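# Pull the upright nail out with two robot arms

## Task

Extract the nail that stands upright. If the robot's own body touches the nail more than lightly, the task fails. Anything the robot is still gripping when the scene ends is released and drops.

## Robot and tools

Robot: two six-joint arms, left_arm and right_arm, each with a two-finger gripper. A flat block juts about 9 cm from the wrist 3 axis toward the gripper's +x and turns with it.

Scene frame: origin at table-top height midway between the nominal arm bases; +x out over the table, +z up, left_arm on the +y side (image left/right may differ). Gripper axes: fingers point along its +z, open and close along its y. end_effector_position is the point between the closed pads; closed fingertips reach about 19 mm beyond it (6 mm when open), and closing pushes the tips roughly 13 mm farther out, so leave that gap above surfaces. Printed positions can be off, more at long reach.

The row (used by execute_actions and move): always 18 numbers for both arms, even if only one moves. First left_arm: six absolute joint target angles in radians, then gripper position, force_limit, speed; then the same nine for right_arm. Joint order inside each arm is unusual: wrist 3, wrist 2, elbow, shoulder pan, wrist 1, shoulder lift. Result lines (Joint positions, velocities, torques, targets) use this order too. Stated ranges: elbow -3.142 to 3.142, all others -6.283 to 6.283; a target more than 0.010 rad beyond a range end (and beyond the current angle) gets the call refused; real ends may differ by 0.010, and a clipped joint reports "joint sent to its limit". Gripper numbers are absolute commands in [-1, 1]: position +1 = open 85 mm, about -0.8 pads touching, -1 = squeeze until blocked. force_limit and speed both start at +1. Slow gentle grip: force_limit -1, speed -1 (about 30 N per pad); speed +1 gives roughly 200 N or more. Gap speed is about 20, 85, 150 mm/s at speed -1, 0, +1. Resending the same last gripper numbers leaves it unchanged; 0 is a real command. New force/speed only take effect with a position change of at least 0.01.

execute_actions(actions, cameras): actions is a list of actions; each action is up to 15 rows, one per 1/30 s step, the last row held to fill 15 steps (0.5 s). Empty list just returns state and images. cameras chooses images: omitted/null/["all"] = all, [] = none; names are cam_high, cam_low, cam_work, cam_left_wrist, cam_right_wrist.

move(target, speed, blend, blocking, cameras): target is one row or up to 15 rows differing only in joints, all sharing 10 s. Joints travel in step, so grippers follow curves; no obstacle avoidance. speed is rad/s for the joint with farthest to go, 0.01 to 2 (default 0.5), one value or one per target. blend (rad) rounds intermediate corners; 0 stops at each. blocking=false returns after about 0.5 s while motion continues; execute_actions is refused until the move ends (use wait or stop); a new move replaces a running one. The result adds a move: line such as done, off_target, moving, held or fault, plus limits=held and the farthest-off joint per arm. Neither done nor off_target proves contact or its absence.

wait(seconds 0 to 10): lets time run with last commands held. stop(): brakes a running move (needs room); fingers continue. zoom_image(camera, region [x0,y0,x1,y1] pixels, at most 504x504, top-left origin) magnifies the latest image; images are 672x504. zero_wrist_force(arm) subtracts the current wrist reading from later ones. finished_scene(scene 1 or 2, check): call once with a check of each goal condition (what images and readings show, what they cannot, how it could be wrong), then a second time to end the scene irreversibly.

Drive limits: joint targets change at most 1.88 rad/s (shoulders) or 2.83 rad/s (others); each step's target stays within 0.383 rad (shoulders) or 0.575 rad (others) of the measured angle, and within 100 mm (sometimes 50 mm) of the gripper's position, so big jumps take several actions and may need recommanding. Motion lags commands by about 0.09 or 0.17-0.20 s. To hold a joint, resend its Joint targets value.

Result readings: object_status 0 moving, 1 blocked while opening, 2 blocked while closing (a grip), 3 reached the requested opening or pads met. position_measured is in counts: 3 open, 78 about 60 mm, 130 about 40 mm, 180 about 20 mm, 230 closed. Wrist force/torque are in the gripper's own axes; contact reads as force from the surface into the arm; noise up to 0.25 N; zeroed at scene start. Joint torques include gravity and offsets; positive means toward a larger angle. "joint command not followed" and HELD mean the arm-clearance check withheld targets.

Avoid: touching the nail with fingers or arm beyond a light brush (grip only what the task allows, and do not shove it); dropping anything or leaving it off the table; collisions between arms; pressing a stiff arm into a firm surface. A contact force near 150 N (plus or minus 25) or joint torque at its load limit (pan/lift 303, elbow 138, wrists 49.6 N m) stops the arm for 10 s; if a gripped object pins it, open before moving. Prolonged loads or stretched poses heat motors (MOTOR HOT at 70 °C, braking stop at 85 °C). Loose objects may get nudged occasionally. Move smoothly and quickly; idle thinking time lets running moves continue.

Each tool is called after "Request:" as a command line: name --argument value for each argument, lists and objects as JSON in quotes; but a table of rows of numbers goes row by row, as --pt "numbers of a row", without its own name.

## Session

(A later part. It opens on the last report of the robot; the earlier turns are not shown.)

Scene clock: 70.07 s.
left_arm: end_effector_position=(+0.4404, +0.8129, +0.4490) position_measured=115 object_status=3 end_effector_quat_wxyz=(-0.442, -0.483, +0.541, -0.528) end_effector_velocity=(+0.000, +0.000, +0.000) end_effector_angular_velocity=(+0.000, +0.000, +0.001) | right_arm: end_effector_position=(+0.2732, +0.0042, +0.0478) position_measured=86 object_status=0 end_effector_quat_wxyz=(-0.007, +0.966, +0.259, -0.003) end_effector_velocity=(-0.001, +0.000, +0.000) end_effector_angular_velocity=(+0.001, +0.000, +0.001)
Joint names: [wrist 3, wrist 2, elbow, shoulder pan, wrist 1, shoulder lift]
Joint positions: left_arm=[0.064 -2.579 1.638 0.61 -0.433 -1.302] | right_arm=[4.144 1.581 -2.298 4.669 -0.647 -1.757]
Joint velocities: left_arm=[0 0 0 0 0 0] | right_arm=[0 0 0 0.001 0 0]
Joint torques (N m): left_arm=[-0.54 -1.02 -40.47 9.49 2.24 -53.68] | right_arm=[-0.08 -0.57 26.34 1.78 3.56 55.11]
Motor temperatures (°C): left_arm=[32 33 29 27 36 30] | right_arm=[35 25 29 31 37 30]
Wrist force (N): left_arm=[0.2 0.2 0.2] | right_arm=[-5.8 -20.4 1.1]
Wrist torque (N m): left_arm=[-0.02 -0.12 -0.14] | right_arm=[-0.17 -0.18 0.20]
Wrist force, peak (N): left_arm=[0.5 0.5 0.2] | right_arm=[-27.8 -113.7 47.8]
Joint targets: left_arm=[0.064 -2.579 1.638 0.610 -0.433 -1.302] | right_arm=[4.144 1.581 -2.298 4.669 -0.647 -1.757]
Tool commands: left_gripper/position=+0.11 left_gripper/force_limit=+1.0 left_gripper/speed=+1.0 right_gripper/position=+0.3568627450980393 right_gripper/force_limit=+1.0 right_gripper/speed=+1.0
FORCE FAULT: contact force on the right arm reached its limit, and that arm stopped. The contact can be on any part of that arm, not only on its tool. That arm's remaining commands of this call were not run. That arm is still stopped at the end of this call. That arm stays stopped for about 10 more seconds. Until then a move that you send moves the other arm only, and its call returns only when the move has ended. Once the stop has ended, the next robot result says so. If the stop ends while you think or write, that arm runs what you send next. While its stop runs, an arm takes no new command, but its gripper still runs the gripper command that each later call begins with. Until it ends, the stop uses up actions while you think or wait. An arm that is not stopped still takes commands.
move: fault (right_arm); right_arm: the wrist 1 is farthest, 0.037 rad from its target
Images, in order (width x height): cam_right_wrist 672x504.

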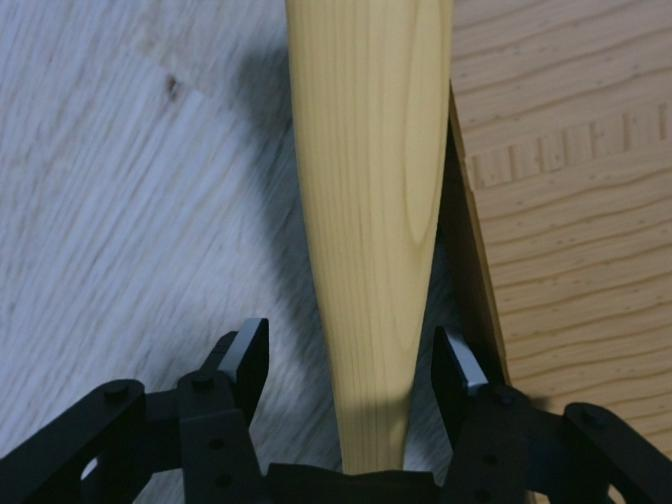

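Request:
move --target '[0.064,-2.579,1.638,0.610,-0.433,-1.302,0.11,1,1,4.144,1.581,-2.298,4.669,-0.647,-1.757,-1,1,1]' --cameras '[]'

Request:
wait --seconds 10

Scene clock: 70.93 s.
left_arm: end_effector_position=(+0.4404, +0.8129, +0.4490) position_measured=115 object_status=3 end_effector_quat_wxyz=(-0.442, -0.483, +0.541, -0.528) end_effector_velocity=(-0.001, +0.000, +0.001) end_effector_angular_velocity=(+0.001, -0.002, +0.000) | right_arm: end_effector_position=(+0.2732, +0.0043, +0.0478) position_measured=167 object_status=2 end_effector_quat_wxyz=(-0.007, +0.966, +0.259, -0.003) end_effector_velocity=(-0.001, +0.001, +0.001) end_effector_angular_velocity=(+0.001, +0.000, +0.002)
Joint names: [wrist 3, wrist 2, elbow, shoulder pan, wrist 1, shoulder lift]
Joint positions: left_arm=[0.064 -2.579 1.638 0.61 -0.433 -1.302] | right_arm=[4.144 1.581 -2.298 4.669 -0.647 -1.757]
Joint velocities: left_arm=[0 0 0 0 0 -0.002] | right_arm=[0 0 0 0.002 0.001 0.001]
Joint torques (N m): left_arm=[-0.69 -0.87 -39.03 12.89 2.29 -55.1] | right_arm=[0.03 -1.08 25.34 0.01 2.77 53.37]
Motor temperatures (°C): left_arm=[32 33 29 27 36 30] | right_arm=[35 25 29 31 37 30]
Wrist force (N): left_arm=[0.1 0.1 0.0] | right_arm=[-1.0 -14.5 4.1]
Wrist torque (N m): left_arm=[-0.04 -0.10 -0.15] | right_arm=[-0.25 -0.18 -1.67]
Wrist force, peak (N): left_arm=[0.2 0.8 0.3] | right_arm=[-6.0 -20.9 1.1]
Joint targets: left_arm=[0.064 -2.579 1.638 0.610 -0.433 -1.302] | right_arm=[4.144 1.581 -2.298 4.669 -0.647 -1.757]
Tool commands: left_gripper/position=+0.11 left_gripper/force_limit=+1.0 left_gripper/speed=+1.0 right_gripper/position=-1.0 right_gripper/force_limit=+1.0 right_gripper/speed=+1.0
FORCE FAULT, CONTINUED: the right arm was still stopped when this call began, by the force fault that an earlier result reported. That arm ran no command of this call; its gripper ran only the gripper command that the call began with. That arm is still stopped at the end of this call. That arm stays stopped for about 9 more seconds. If the stop ends while you think or write, that arm runs what you send next. While its stop runs, an arm takes no new command, but its gripper still runs the gripper command that each later call begins with.
move: done (left_arm), not run (right_arm; its earlier fault stop)
No camera images: "cameras" was empty.

Scene clock: 80.93 s.
left_arm: end_effector_position=(+0.4404, +0.8129, +0.4490) position_measured=115 object_status=3 end_effector_quat_wxyz=(-0.442, -0.483, +0.541, -0.528) end_effector_velocity=(+0.000, +0.000, -0.001) end_effector_angular_velocity=(-0.001, +0.002, +0.000) | right_arm: end_effector_position=(+0.2732, +0.0043, +0.0478) position_measured=167 object_status=2 end_effector_quat_wxyz=(-0.007, +0.966, +0.259, -0.003) end_effector_velocity=(+0.000, +0.000, +0.000) end_effector_angular_velocity=(+0.002, +0.000, -0.001)
Joint names: [wrist 3, wrist 2, elbow, shoulder pan, wrist 1, shoulder lift]
Joint positions: left_arm=[0.064 -2.579 1.638 0.61 -0.433 -1.302] | right_arm=[4.144 1.581 -2.298 4.669 -0.647 -1.757]
Joint velocities: left_arm=[0 0 0.001 0 0 0.002] | right_arm=[0 0 0 -0.001 0.001 0]
Joint torques (N m): left_arm=[-0.16 -0.48 -41.29 10.15 1.5 -53.78] | right_arm=[0.08 -1.09 25.62 -1.55 2.87 53.69]
Motor temperatures (°C): left_arm=[32 33 29 27 36 30] | right_arm=[34 25 29 31 37 30]
Wrist force (N): left_arm=[0.3 0.2 0.3] | right_arm=[-0.7 -14.7 4.6]
Wrist torque (N m): left_arm=[-0.02 -0.13 -0.15] | right_arm=[-0.30 -0.24 -1.66]
Wrist force, peak (N): left_arm=[0.3 0.7 -0.2] | right_arm=[-0.7 -15.2 4.5]
Joint targets: left_arm=[0.064 -2.579 1.638 0.610 -0.433 -1.302] | right_arm=[4.144 1.581 -2.298 4.669 -0.647 -1.757]
Tool commands: left_gripper/position=+0.11 left_gripper/force_limit=+1.0 left_gripper/speed=+1.0 right_gripper/position=-1.0 right_gripper/force_limit=+1.0 right_gripper/speed=+1.0
FORCE FAULT, CONTINUED: the right arm's stop, for the force fault that an earlier result reported, is over. The rest of the stop counts as 17 of the actions that you can send in this scene. During its stop the right arm's controller moved it back a little. That arm now holds where it stands, not its last command. That arm accepts commands again.
wait: 10.00 s; at rest by 0.17 s

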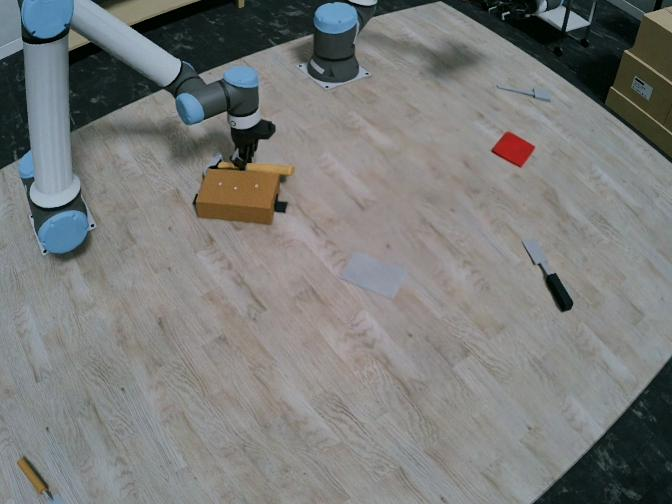

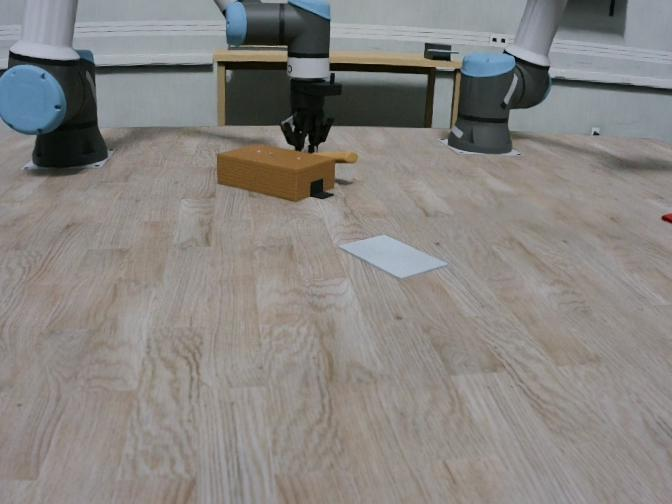

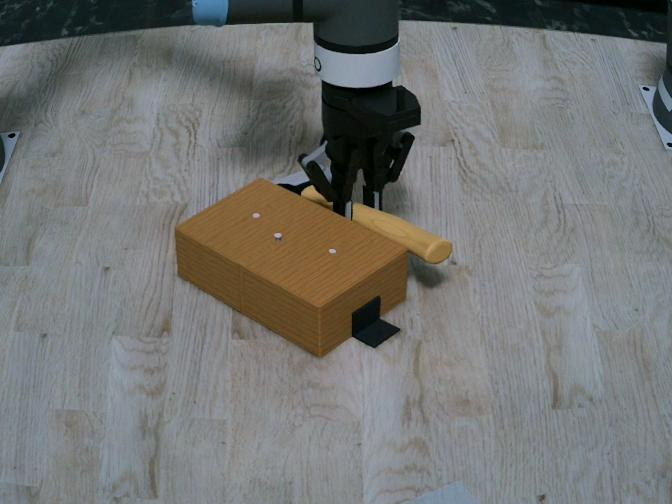

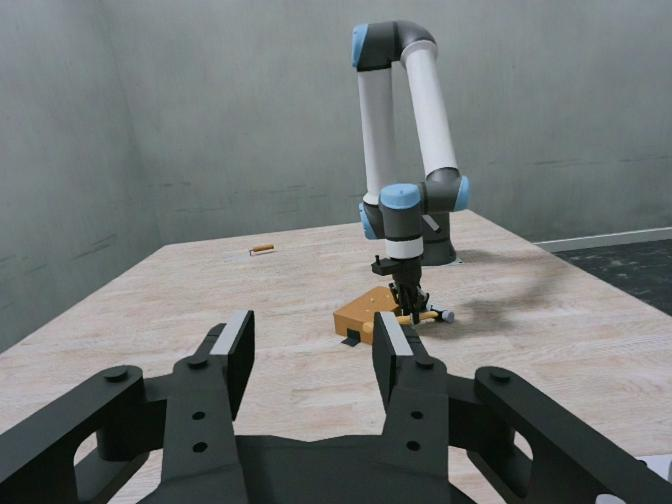

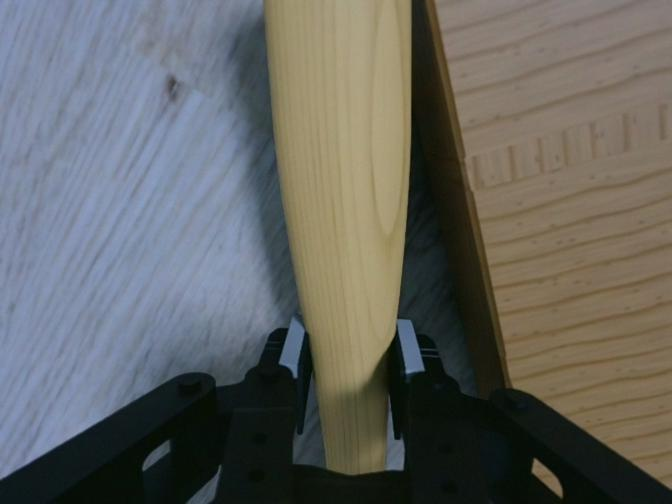

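Request:
move --pt "0.064 -2.579 1.638 0.610 -0.433 -1.302 1 1 1 4.144 1.571 -2.060 4.669 -1.202 -1.450 -1 1 1" --speed 0.4

Scene clock: 84.47 s.
left_arm: end_effector_position=(+0.4404, +0.8129, +0.4490) position_measured=3 object_status=3 end_effector_quat_wxyz=(-0.442, -0.483, +0.541, -0.528) end_effector_velocity=(+0.000, +0.000, +0.000) end_effector_angular_velocity=(+0.000, +0.000, +0.001) | right_arm: end_effector_position=(+0.2755, -0.0019, +0.2992) position_measured=167 object_status=2 end_effector_quat_wxyz=(+0.000, +0.966, +0.259, +0.000) end_effector_velocity=(-0.001, +0.000, +0.001) end_effector_angular_velocity=(+0.000, +0.000, +0.001)
Joint names: [wrist 3, wrist 2, elbow, shoulder pan, wrist 1, shoulder lift]
Joint positions: left_arm=[0.064 -2.579 1.638 0.61 -0.433 -1.302] | right_arm=[4.144 1.571 -2.06 4.669 -1.202 -1.45]
Joint velocities: left_arm=[0 0 0 0.001 0 -0.001] | right_arm=[0 0 0.001 0.001 -0.002 0.001]
Joint torques (N m): left_arm=[-0.1 -0.75 -43.92 10.23 1.24 -61.98] | right_arm=[2.89 -2.9 54.09 20.86 1.27 57.56]
Motor temperatures (°C): left_arm=[32 33 29 27 36 30] | right_arm=[34 25 29 31 37 30]
Wrist force (N): left_arm=[0.3 0.5 0.0] | right_arm=[-1.0 1.3 2.9]
Wrist torque (N m): left_arm=[0.04 -0.11 -0.15] | right_arm=[-0.12 -0.10 0.14]
Wrist force, peak (N): left_arm=[0.4 0.8 0.2] | right_arm=[-3.7 -13.5 9.9]
Joint targets: left_arm=[0.064 -2.579 1.638 0.610 -0.433 -1.302] | right_arm=[4.144 1.571 -2.060 4.669 -1.202 -1.450]
move: done

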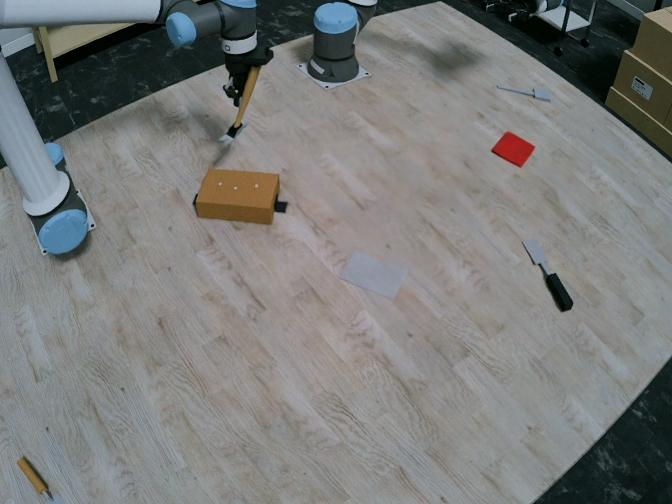

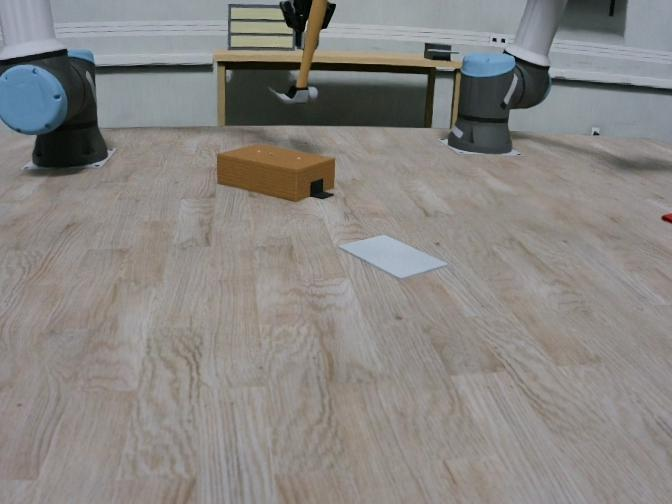

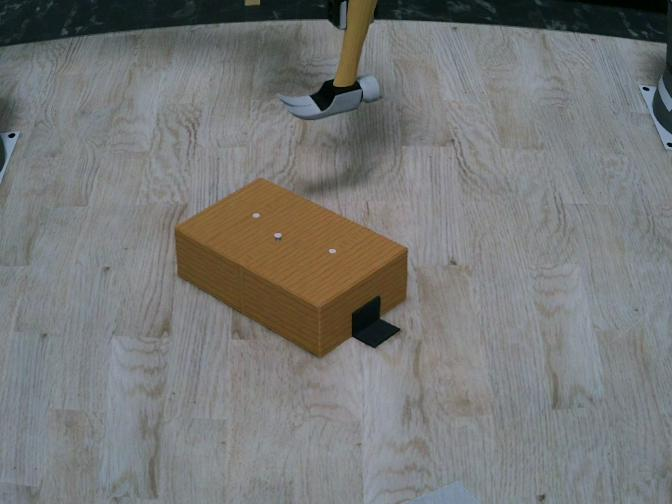

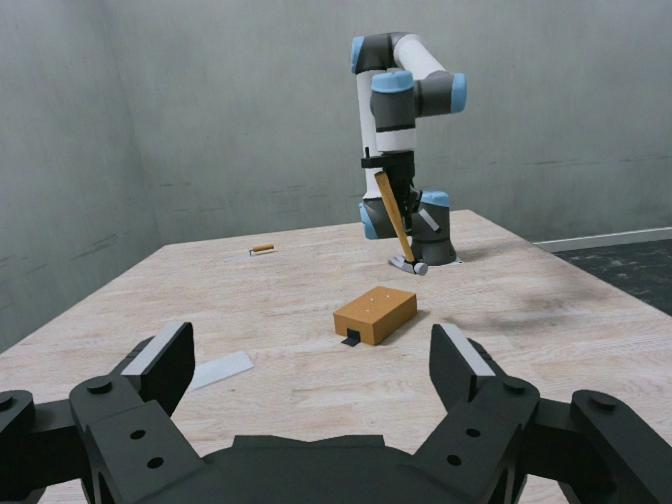

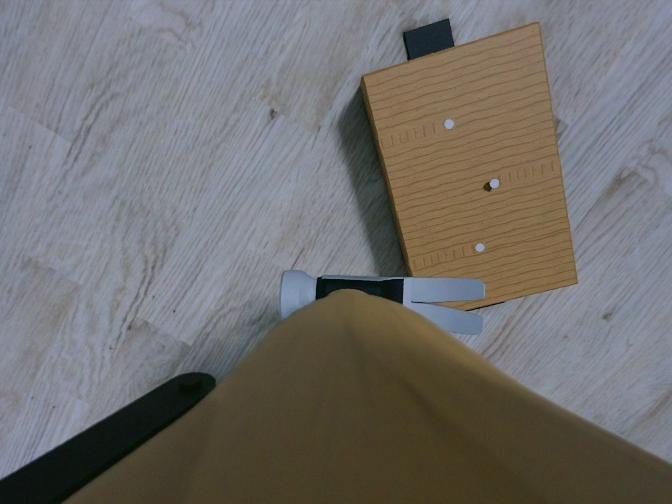

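Request:
zoom_image --camera "cam_left_wrist" --region '[350, 140, 470, 290]'

Request:
zoom_image --camera "cam_low" --region '[230, 0, 370, 115]'

Scaled by 3.360 from the camera's 672x504 image, which has a finer 960x720 frame.

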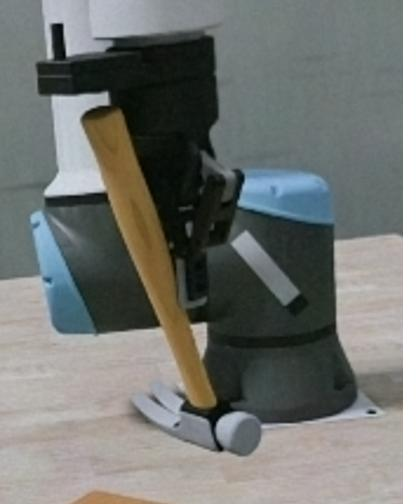

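Scaled by 3.600 from the camera's 672x504 image, which has a finer 960x720 frame.

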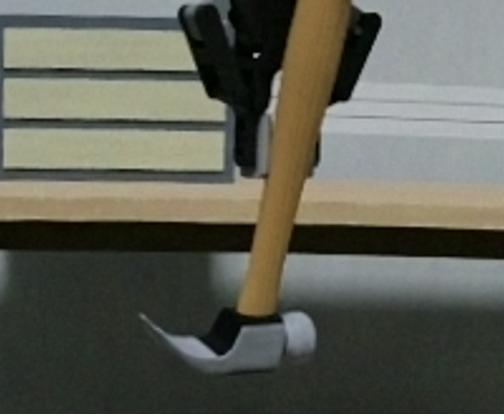

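Request:
move --pt "0.064 -2.579 1.638 0.610 -0.433 -1.302 1 1 1 3.142 1.571 -2.357 4.733 -0.760 -1.211 -1 1 1"

Request:
zoom_image --camera "cam_left_wrist" --region '[310, 160, 450, 320]'

Request:
zoom_image --camera "cam_work" --region '[160, 0, 500, 340]'

Request:
zoom_image --camera "cam_low" --region '[190, 0, 370, 200]'

Scene clock: 93.83 s.
left_arm: end_effector_position=(+0.4404, +0.8129, +0.4490) position_measured=3 object_status=3 end_effector_quat_wxyz=(-0.442, -0.483, +0.541, -0.528) end_effector_velocity=(+0.000, +0.000, -0.001) end_effector_angular_velocity=(-0.001, +0.002, +0.000) | right_arm: end_effector_position=(+0.2396, -0.0474, +0.2995) position_measured=167 object_status=2 end_effector_quat_wxyz=(-0.136, +0.688, +0.700, +0.134) end_effector_velocity=(+0.000, -0.001, +0.000) end_effector_angular_velocity=(+0.000, -0.001, +0.002)
Joint names: [wrist 3, wrist 2, elbow, shoulder pan, wrist 1, shoulder lift]
Joint positions: left_arm=[0.064 -2.579 1.638 0.61 -0.433 -1.302] | right_arm=[3.142 1.571 -2.357 4.733 -0.76 -1.211]
Joint velocities: left_arm=[0 0 0.001 0 0 0.001] | right_arm=[-0.002 0 -0.001 0 0 0.001]
Joint torques (N m): left_arm=[0.31 -0.6 -45.51 11.69 0.79 -60.3] | right_arm=[-2.99 -1.66 41.39 21.49 10.58 35.26]
Motor temperatures (°C): left_arm=[32 33 29 27 36 30] | right_arm=[34 25 29 31 37 30]
Wrist force (N): left_arm=[0.1 0.5 0.1] | right_arm=[-2.0 1.5 3.0]
Wrist torque (N m): left_arm=[0.03 -0.09 -0.15] | right_arm=[-0.04 -0.32 0.14]
Wrist force, peak (N): left_arm=[0.2 0.8 0.1] | right_arm=[-2.1 1.7 3.3]
Joint targets: left_arm=[0.064 -2.579 1.638 0.610 -0.433 -1.302] | right_arm=[3.142 1.571 -2.357 4.733 -0.760 -1.211]
move: done

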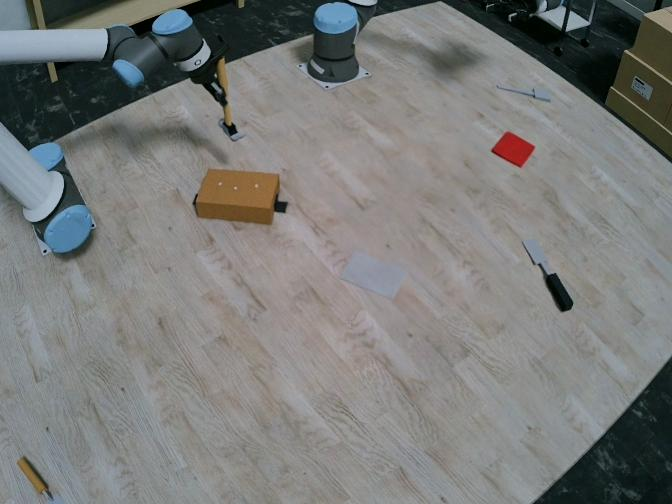

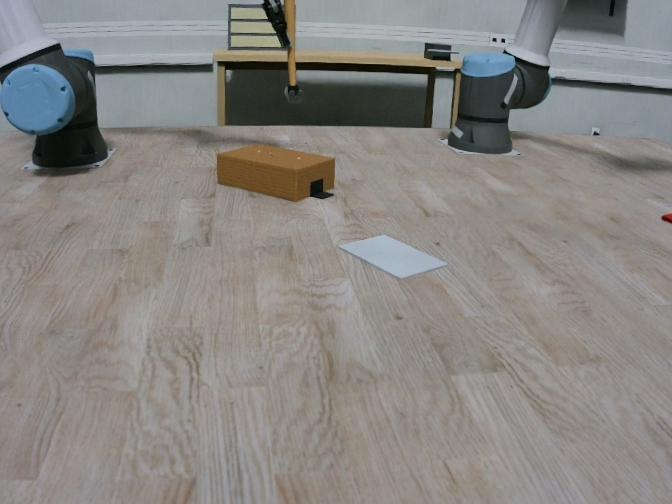

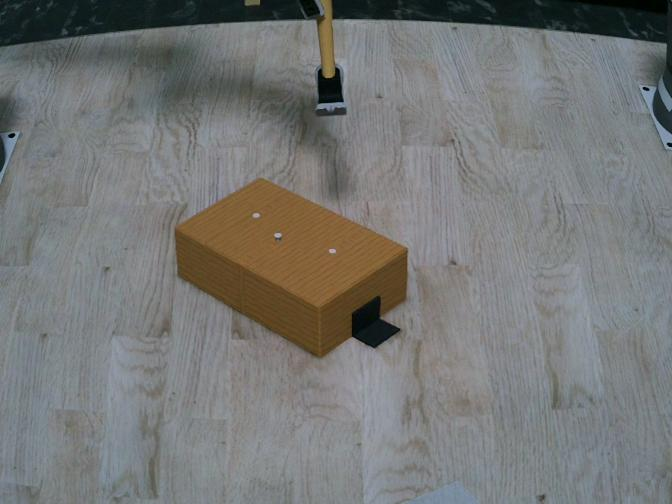

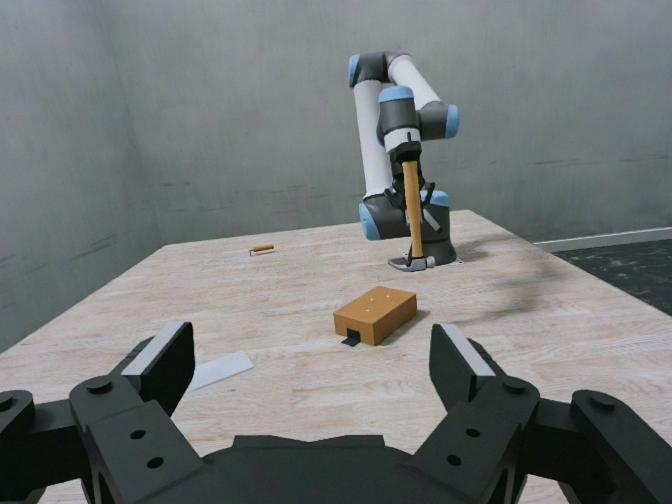

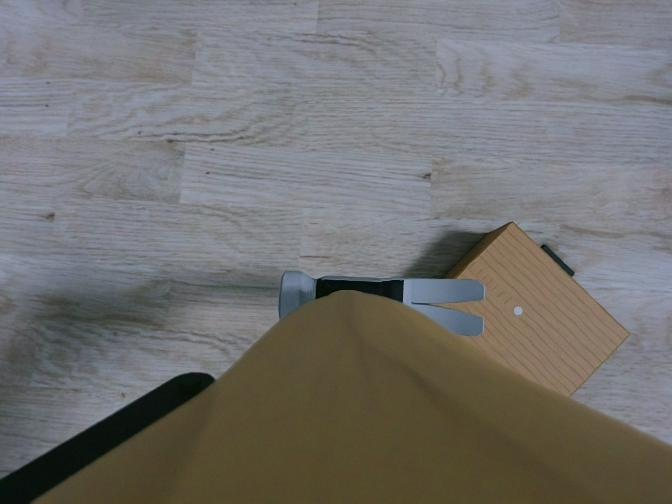

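Scaled by 3.150 from the camera's 672x504 image, which has a finer 960x720 frame.

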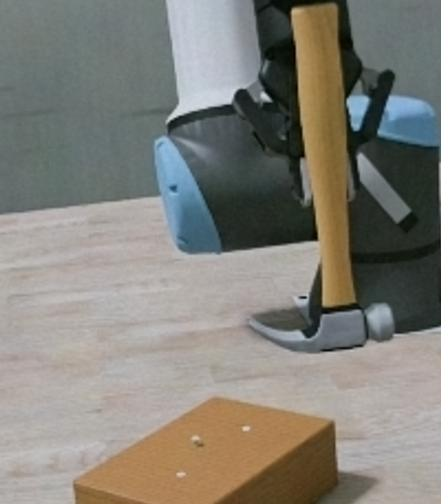

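Scaled by 1.482 from the camera's 672x504 image, which has a finer 960x720 frame.

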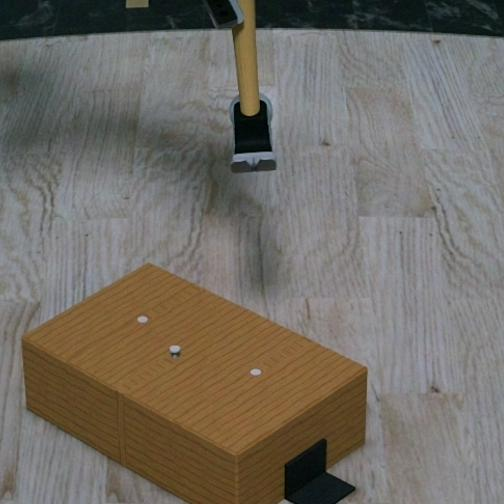

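Scaled by 2.520 from the camera's 672x504 image, which has a finer 960x720 frame.

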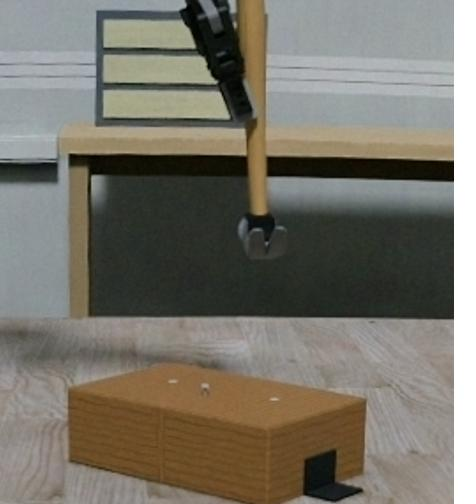

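Request:
move --pt "0.064 -2.579 1.638 0.610 -0.433 -1.302 1 1 1 3.399 2.132 -2.489 4.344 -0.236 -1.528 -1 1 1" --speed 0.4

Request:
zoom_image --camera "cam_left_wrist" --region '[310, 200, 450, 350]'

Request:
zoom_image --camera "cam_work" --region '[180, 100, 420, 340]'

Request:
zoom_image --camera "cam_low" --region '[200, 60, 350, 210]'

Scene clock: 96.90 s.
left_arm: end_effector_position=(+0.4404, +0.8129, +0.4490) position_measured=3 object_status=3 end_effector_quat_wxyz=(-0.442, -0.483, +0.541, -0.528) end_effector_velocity=(+0.000, -0.001, +0.000) end_effector_angular_velocity=(+0.000, -0.001, -0.001) | right_arm: end_effector_position=(+0.2973, -0.0647, +0.1917) position_measured=234 object_status=3 end_effector_quat_wxyz=(-0.347, +0.805, +0.481, -0.016) end_effector_velocity=(+0.001, +0.000, +0.000) end_effector_angular_velocity=(+0.000, +0.000, -0.001)
Joint names: [wrist 3, wrist 2, elbow, shoulder pan, wrist 1, shoulder lift]
Joint positions: left_arm=[0.064 -2.579 1.638 0.61 -0.433 -1.302] | right_arm=[3.399 2.132 -2.489 4.344 -0.236 -1.528]
Joint velocities: left_arm=[0 0 0.001 0 0 -0.001] | right_arm=[0 0 0 -0.001 0.001 -0.002]
Joint torques (N m): left_arm=[0.06 -0.42 -44.26 8.82 0.71 -60.4] | right_arm=[2.98 5.4 26.11 -18.37 8.89 19.19]
Motor temperatures (°C): left_arm=[32 33 29 27 36 30] | right_arm=[34 25 29 31 37 30]
Wrist force (N): left_arm=[0.3 0.5 0.3] | right_arm=[-0.6 -0.1 -1.5]
Wrist torque (N m): left_arm=[0.04 -0.12 -0.15] | right_arm=[-0.22 -0.09 -0.06]
Wrist force, peak (N): left_arm=[0.5 0.8 0.1] | right_arm=[9.7 -14.4 -21.3]
Joint targets: left_arm=[0.064 -2.579 1.638 0.610 -0.433 -1.302] | right_arm=[3.399 2.132 -2.489 4.344 -0.236 -1.528]
move: done

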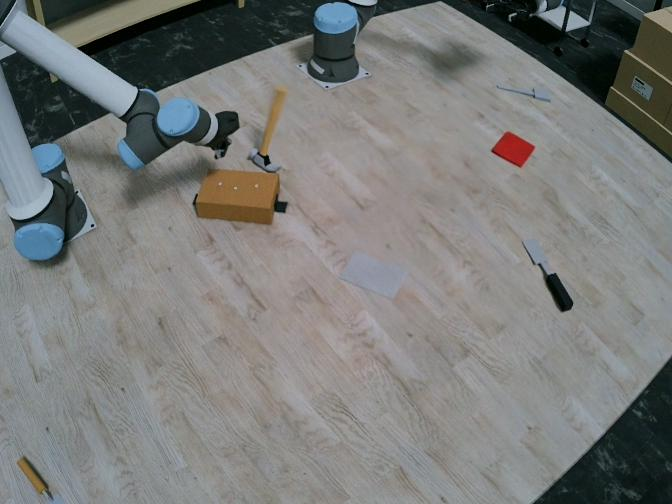

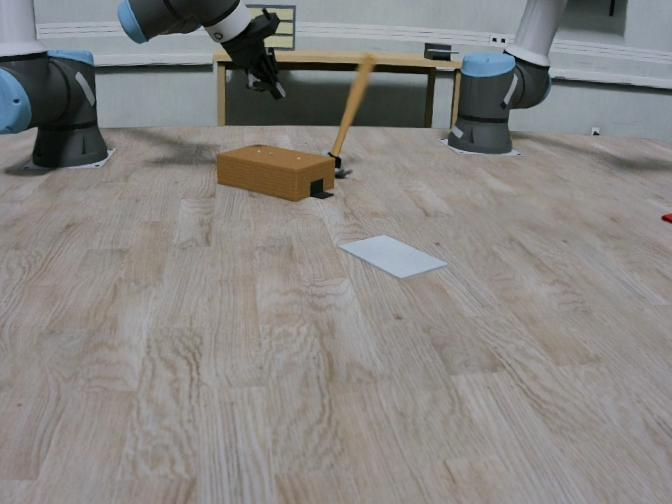

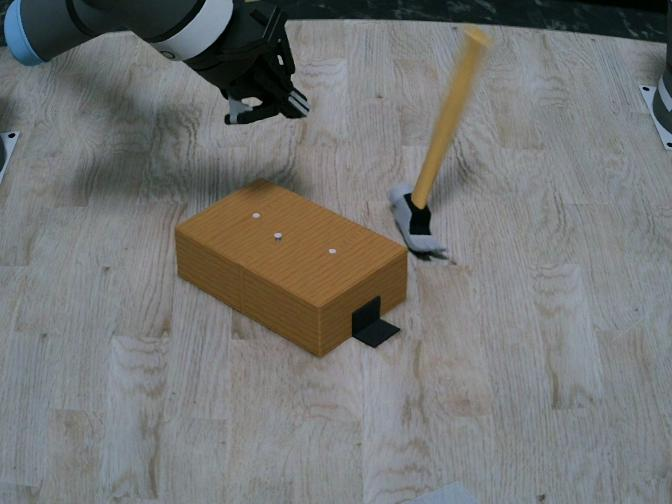

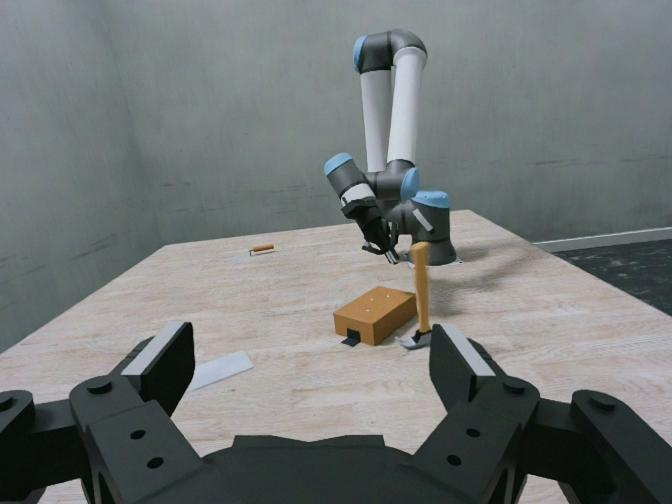

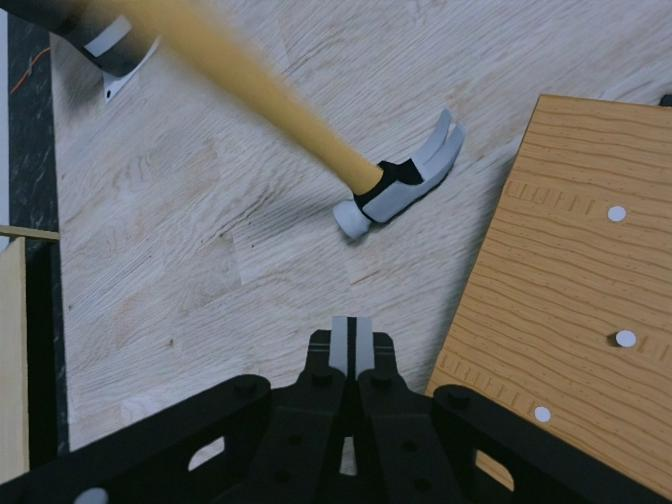

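Scaled by 3.360 from the camera's 672x504 image, which has a finer 960x720 frame.

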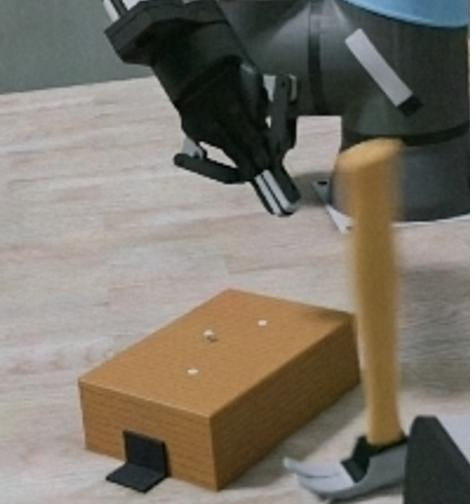

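Scaled by 2.100 from the camera's 672x504 image, which has a finer 960x720 frame.

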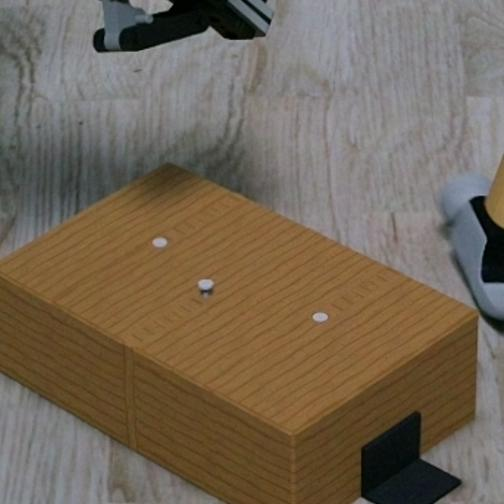

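Scaled by 3.360 from the camera's 672x504 image, which has a finer 960x720 frame.

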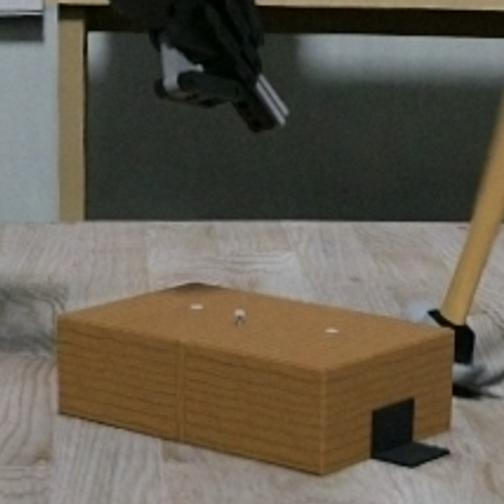

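Request:
wait --seconds 1.5

Scene clock: 98.70 s.
left_arm: end_effector_position=(+0.4404, +0.8129, +0.4490) position_measured=3 object_status=3 end_effector_quat_wxyz=(-0.442, -0.483, +0.541, -0.528) end_effector_velocity=(+0.000, +0.000, +0.000) end_effector_angular_velocity=(+0.000, +0.000, +0.000) | right_arm: end_effector_position=(+0.2973, -0.0647, +0.1917) position_measured=234 object_status=3 end_effector_quat_wxyz=(-0.347, +0.805, +0.481, -0.016) end_effector_velocity=(+0.000, +0.000, +0.000) end_effector_angular_velocity=(+0.000, +0.000, +0.000)
Joint names: [wrist 3, wrist 2, elbow, shoulder pan, wrist 1, shoulder lift]
Joint positions: left_arm=[0.064 -2.579 1.638 0.61 -0.433 -1.302] | right_arm=[3.399 2.132 -2.489 4.344 -0.236 -1.528]
Joint velocities: left_arm=[0 0 -0.001 0 0 0] | right_arm=[0 0 0 0 0 0]
Joint torques (N m): left_arm=[-0.19 -0.57 -46.1 8.87 0.44 -59.5] | right_arm=[2.33 5.21 30.78 -9.17 6.6 23.25]
Motor temperatures (°C): left_arm=[32 33 29 27 36 30] | right_arm=[34 25 29 31 37 30]
Wrist force (N): left_arm=[0.2 0.6 0.4] | right_arm=[-0.6 -0.6 -1.4]
Wrist torque (N m): left_arm=[0.04 -0.10 -0.15] | right_arm=[-0.30 -0.08 -0.06]
Wrist force, peak (N): left_arm=[0.6 0.6 0.1] | right_arm=[-0.9 0.5 -2.4]
Joint targets: left_arm=[0.064 -2.579 1.638 0.610 -0.433 -1.302] | right_arm=[3.399 2.132 -2.489 4.344 -0.236 -1.528]
Tool commands: left_gripper/position=+1.0 left_gripper/force_limit=+1.0 left_gripper/speed=+1.0 right_gripper/position=-1.0 right_gripper/force_limit=+1.0 right_gripper/speed=+1.0
wait: 1.50 s; at rest from the start

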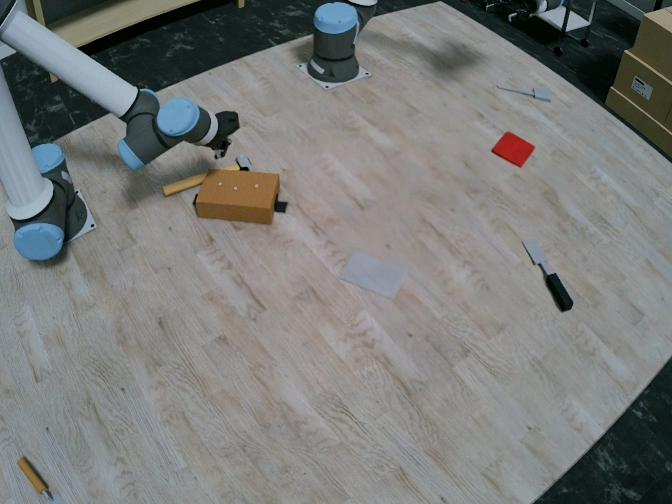

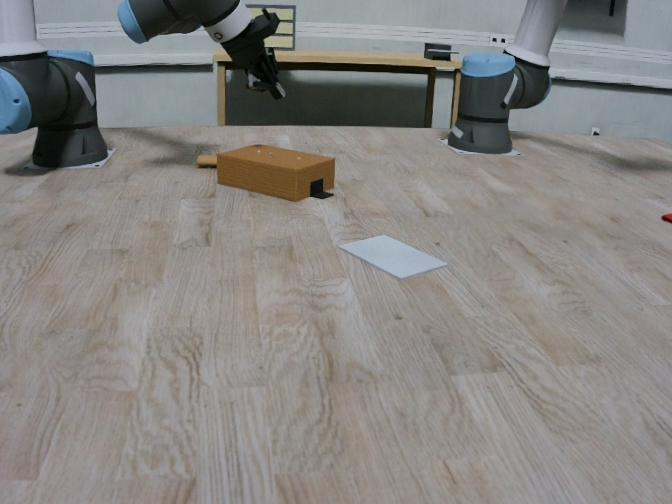

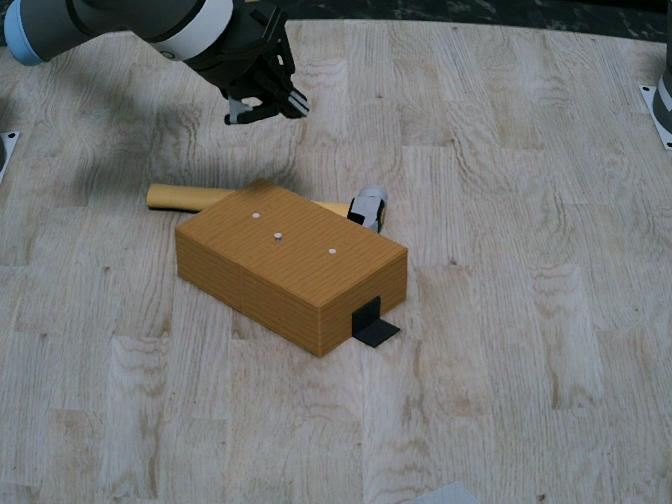

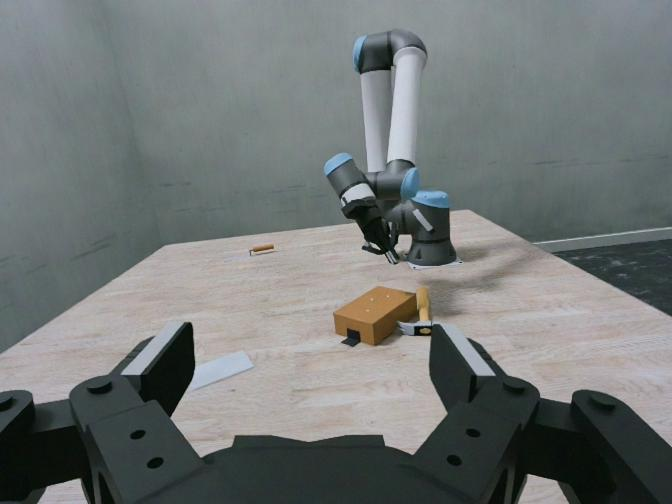

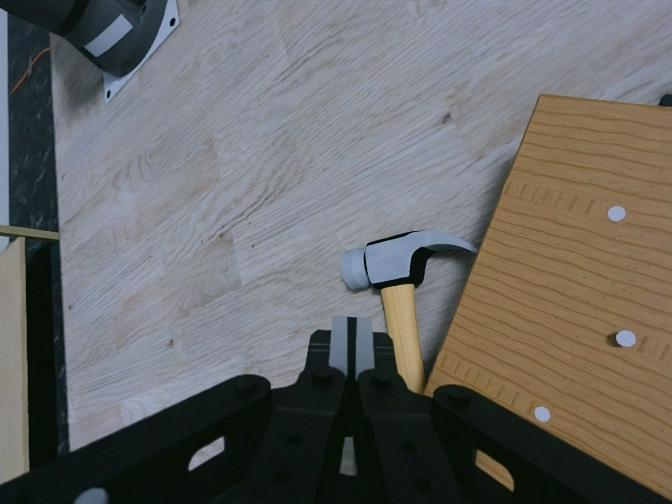

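Request:
move --pt "0.064 -2.579 1.638 0.610 -0.433 -1.302 1 1 1 0.115 1.571 -2.007 4.827 -1.561 -1.144 1 1 1" --speed 1 --cameras '["cam_right_wrist","cam_work"]'

Scene clock: 104.87 s.
left_arm: end_effector_position=(+0.4404, +0.8129, +0.4490) position_measured=3 object_status=3 end_effector_quat_wxyz=(-0.442, -0.483, +0.541, -0.528) end_effector_velocity=(+0.000, +0.001, +0.000) end_effector_angular_velocity=(+0.000, +0.001, +0.001) | right_arm: end_effector_position=(+0.1991, -0.1181, +0.4492) position_measured=3 object_status=3 end_effector_quat_wxyz=(+0.000, +0.706, -0.708, +0.000) end_effector_velocity=(-0.001, +0.000, +0.000) end_effector_angular_velocity=(-0.001, +0.000, +0.002)
Joint names: [wrist 3, wrist 2, elbow, shoulder pan, wrist 1, shoulder lift]
Joint positions: left_arm=[0.064 -2.579 1.638 0.61 -0.433 -1.302] | right_arm=[0.115 1.571 -2.007 4.827 -1.561 -1.144]
Joint velocities: left_arm=[0 0 0 0.001 0 0.001] | right_arm=[-0.001 0 0 0.001 -0.001 0]
Joint torques (N m): left_arm=[-0.01 -1.04 -46.07 7.85 0.38 -64.84] | right_arm=[-3.22 -2.87 53.08 22 1 30.41]
Motor temperatures (°C): left_arm=[32 33 29 27 36 30] | right_arm=[34 25 29 31 37 30]
Wrist force (N): left_arm=[0.2 0.6 0.1] | right_arm=[-1.2 0.9 -1.8]
Wrist torque (N m): left_arm=[0.05 -0.10 -0.15] | right_arm=[-0.29 -0.16 0.16]
Wrist force, peak (N): left_arm=[0.5 0.9 0.2] | right_arm=[-1.8 1.9 -2.8]
Joint targets: left_arm=[0.064 -2.579 1.638 0.610 -0.433 -1.302] | right_arm=[0.115 1.571 -2.007 4.827 -1.561 -1.144]
move: done
Images, in order (width x height): cam_work 672x504, cam_right_wrist 672x504.

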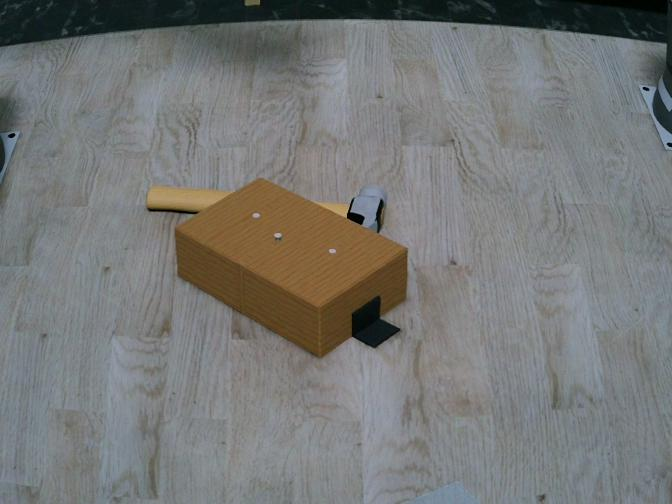

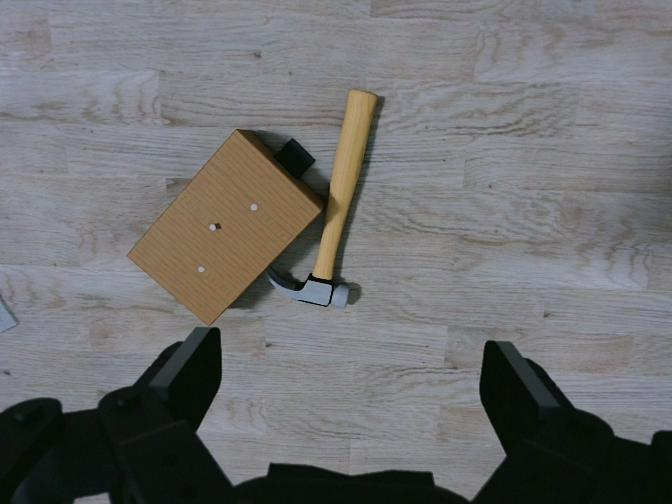

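Request:
move --pt "0.064 -2.579 1.638 0.610 -0.433 -1.302 1 1 1 -0.166 1.571 -2.072 4.546 -1.321 -1.319 1 1 1" --speed 0.8 --cameras '["cam_right_wrist"]'

Request:
move --pt "0.064 -2.579 1.638 0.610 -0.433 -1.302 1 1 1 2.976 1.571 -2.072 4.546 -1.321 -1.319 1 1 1" --speed 1.5 --cameras '["cam_right_wrist"]'

Scene clock: 106.87 s.
left_arm: end_effector_position=(+0.4404, +0.8129, +0.4490) position_measured=3 object_status=3 end_effector_quat_wxyz=(-0.442, -0.483, +0.541, -0.528) end_effector_velocity=(+0.000, +0.000, +0.000) end_effector_angular_velocity=(+0.000, +0.001, -0.001) | right_arm: end_effector_position=(+0.3342, -0.0881, +0.3492) position_measured=3 object_status=3 end_effector_quat_wxyz=(+0.000, +0.706, -0.708, +0.000) end_effector_velocity=(+0.002, +0.000, +0.000) end_effector_angular_velocity=(+0.002, +0.000, -0.001)
Joint names: [wrist 3, wrist 2, elbow, shoulder pan, wrist 1, shoulder lift]
Joint positions: left_arm=[0.064 -2.579 1.638 0.61 -0.433 -1.302] | right_arm=[-0.166 1.571 -2.072 4.546 -1.321 -1.319]
Joint velocities: left_arm=[0 0 0.001 -0.001 0 0] | right_arm=[-0.002 0 0 -0.003 0.002 0]
Joint torques (N m): left_arm=[0.35 -0.57 -47.87 9.04 0.12 -62.38] | right_arm=[-2.9 -1.3 40.05 -17.97 8.76 14.71]
Motor temperatures (°C): left_arm=[32 33 29 27 36 30] | right_arm=[34 25 29 31 37 30]
Wrist force (N): left_arm=[0.2 0.5 -0.1] | right_arm=[-1.4 1.4 -2.5]
Wrist torque (N m): left_arm=[0.03 -0.10 -0.15] | right_arm=[-0.14 -0.10 0.20]
Wrist force, peak (N): left_arm=[0.5 0.6 0.0] | right_arm=[-0.7 4.0 -4.5]
Joint targets: left_arm=[0.064 -2.579 1.638 0.610 -0.433 -1.302] | right_arm=[-0.166 1.571 -2.072 4.546 -1.321 -1.319]
move: done
Images, in order (width x height): cam_right_wrist 672x504.

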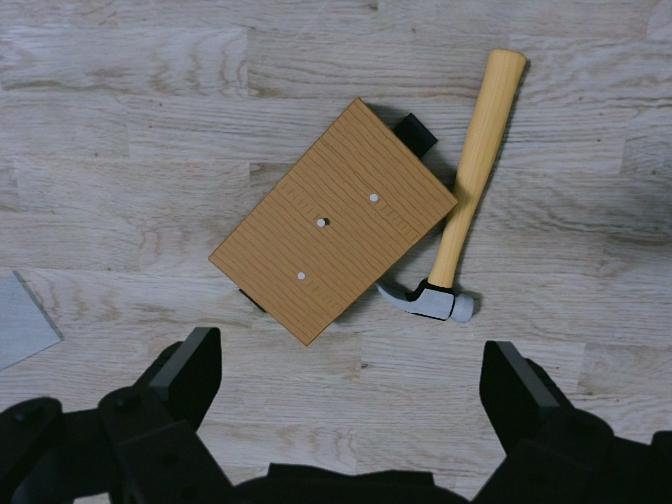

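Scene clock: 109.73 s.
left_arm: end_effector_position=(+0.4404, +0.8129, +0.4490) position_measured=3 object_status=3 end_effector_quat_wxyz=(-0.442, -0.483, +0.541, -0.528) end_effector_velocity=(+0.000, +0.000, +0.001) end_effector_angular_velocity=(+0.001, -0.001, +0.000) | right_arm: end_effector_position=(+0.3343, -0.0881, +0.3491) position_measured=3 object_status=3 end_effector_quat_wxyz=(+0.000, +0.708, +0.706, +0.000) end_effector_velocity=(+0.000, +0.000, +0.000) end_effector_angular_velocity=(-0.001, +0.000, -0.002)
Joint names: [wrist 3, wrist 2, elbow, shoulder pan, wrist 1, shoulder lift]
Joint positions: left_arm=[0.064 -2.579 1.638 0.61 -0.433 -1.302] | right_arm=[2.976 1.571 -2.072 4.546 -1.321 -1.319]
Joint velocities: left_arm=[0 0.001 0 0 0 -0.002] | right_arm=[0.002 0 0 0 -0.001 0]
Joint torques (N m): left_arm=[0.03 -1.24 -46.55 8.56 0.32 -66.42] | right_arm=[3.1 4.04 45.87 -14.69 5.99 17.4]
Motor temperatures (°C): left_arm=[32 33 29 27 36 30] | right_arm=[34 25 29 31 37 30]
Wrist force (N): left_arm=[0.1 0.4 0.1] | right_arm=[-1.2 1.4 -2.4]
Wrist torque (N m): left_arm=[0.01 -0.08 -0.15] | right_arm=[-0.15 -0.16 0.20]
Wrist force, peak (N): left_arm=[0.4 0.7 0.1] | right_arm=[-1.3 1.4 -2.8]
Joint targets: left_arm=[0.064 -2.579 1.638 0.610 -0.433 -1.302] | right_arm=[2.976 1.571 -2.072 4.546 -1.321 -1.319]
move: done
Images, in order (width x height): cam_right_wrist 672x504.

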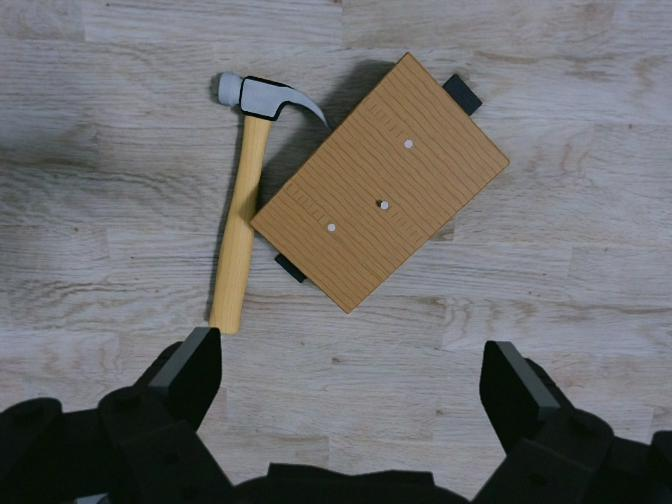

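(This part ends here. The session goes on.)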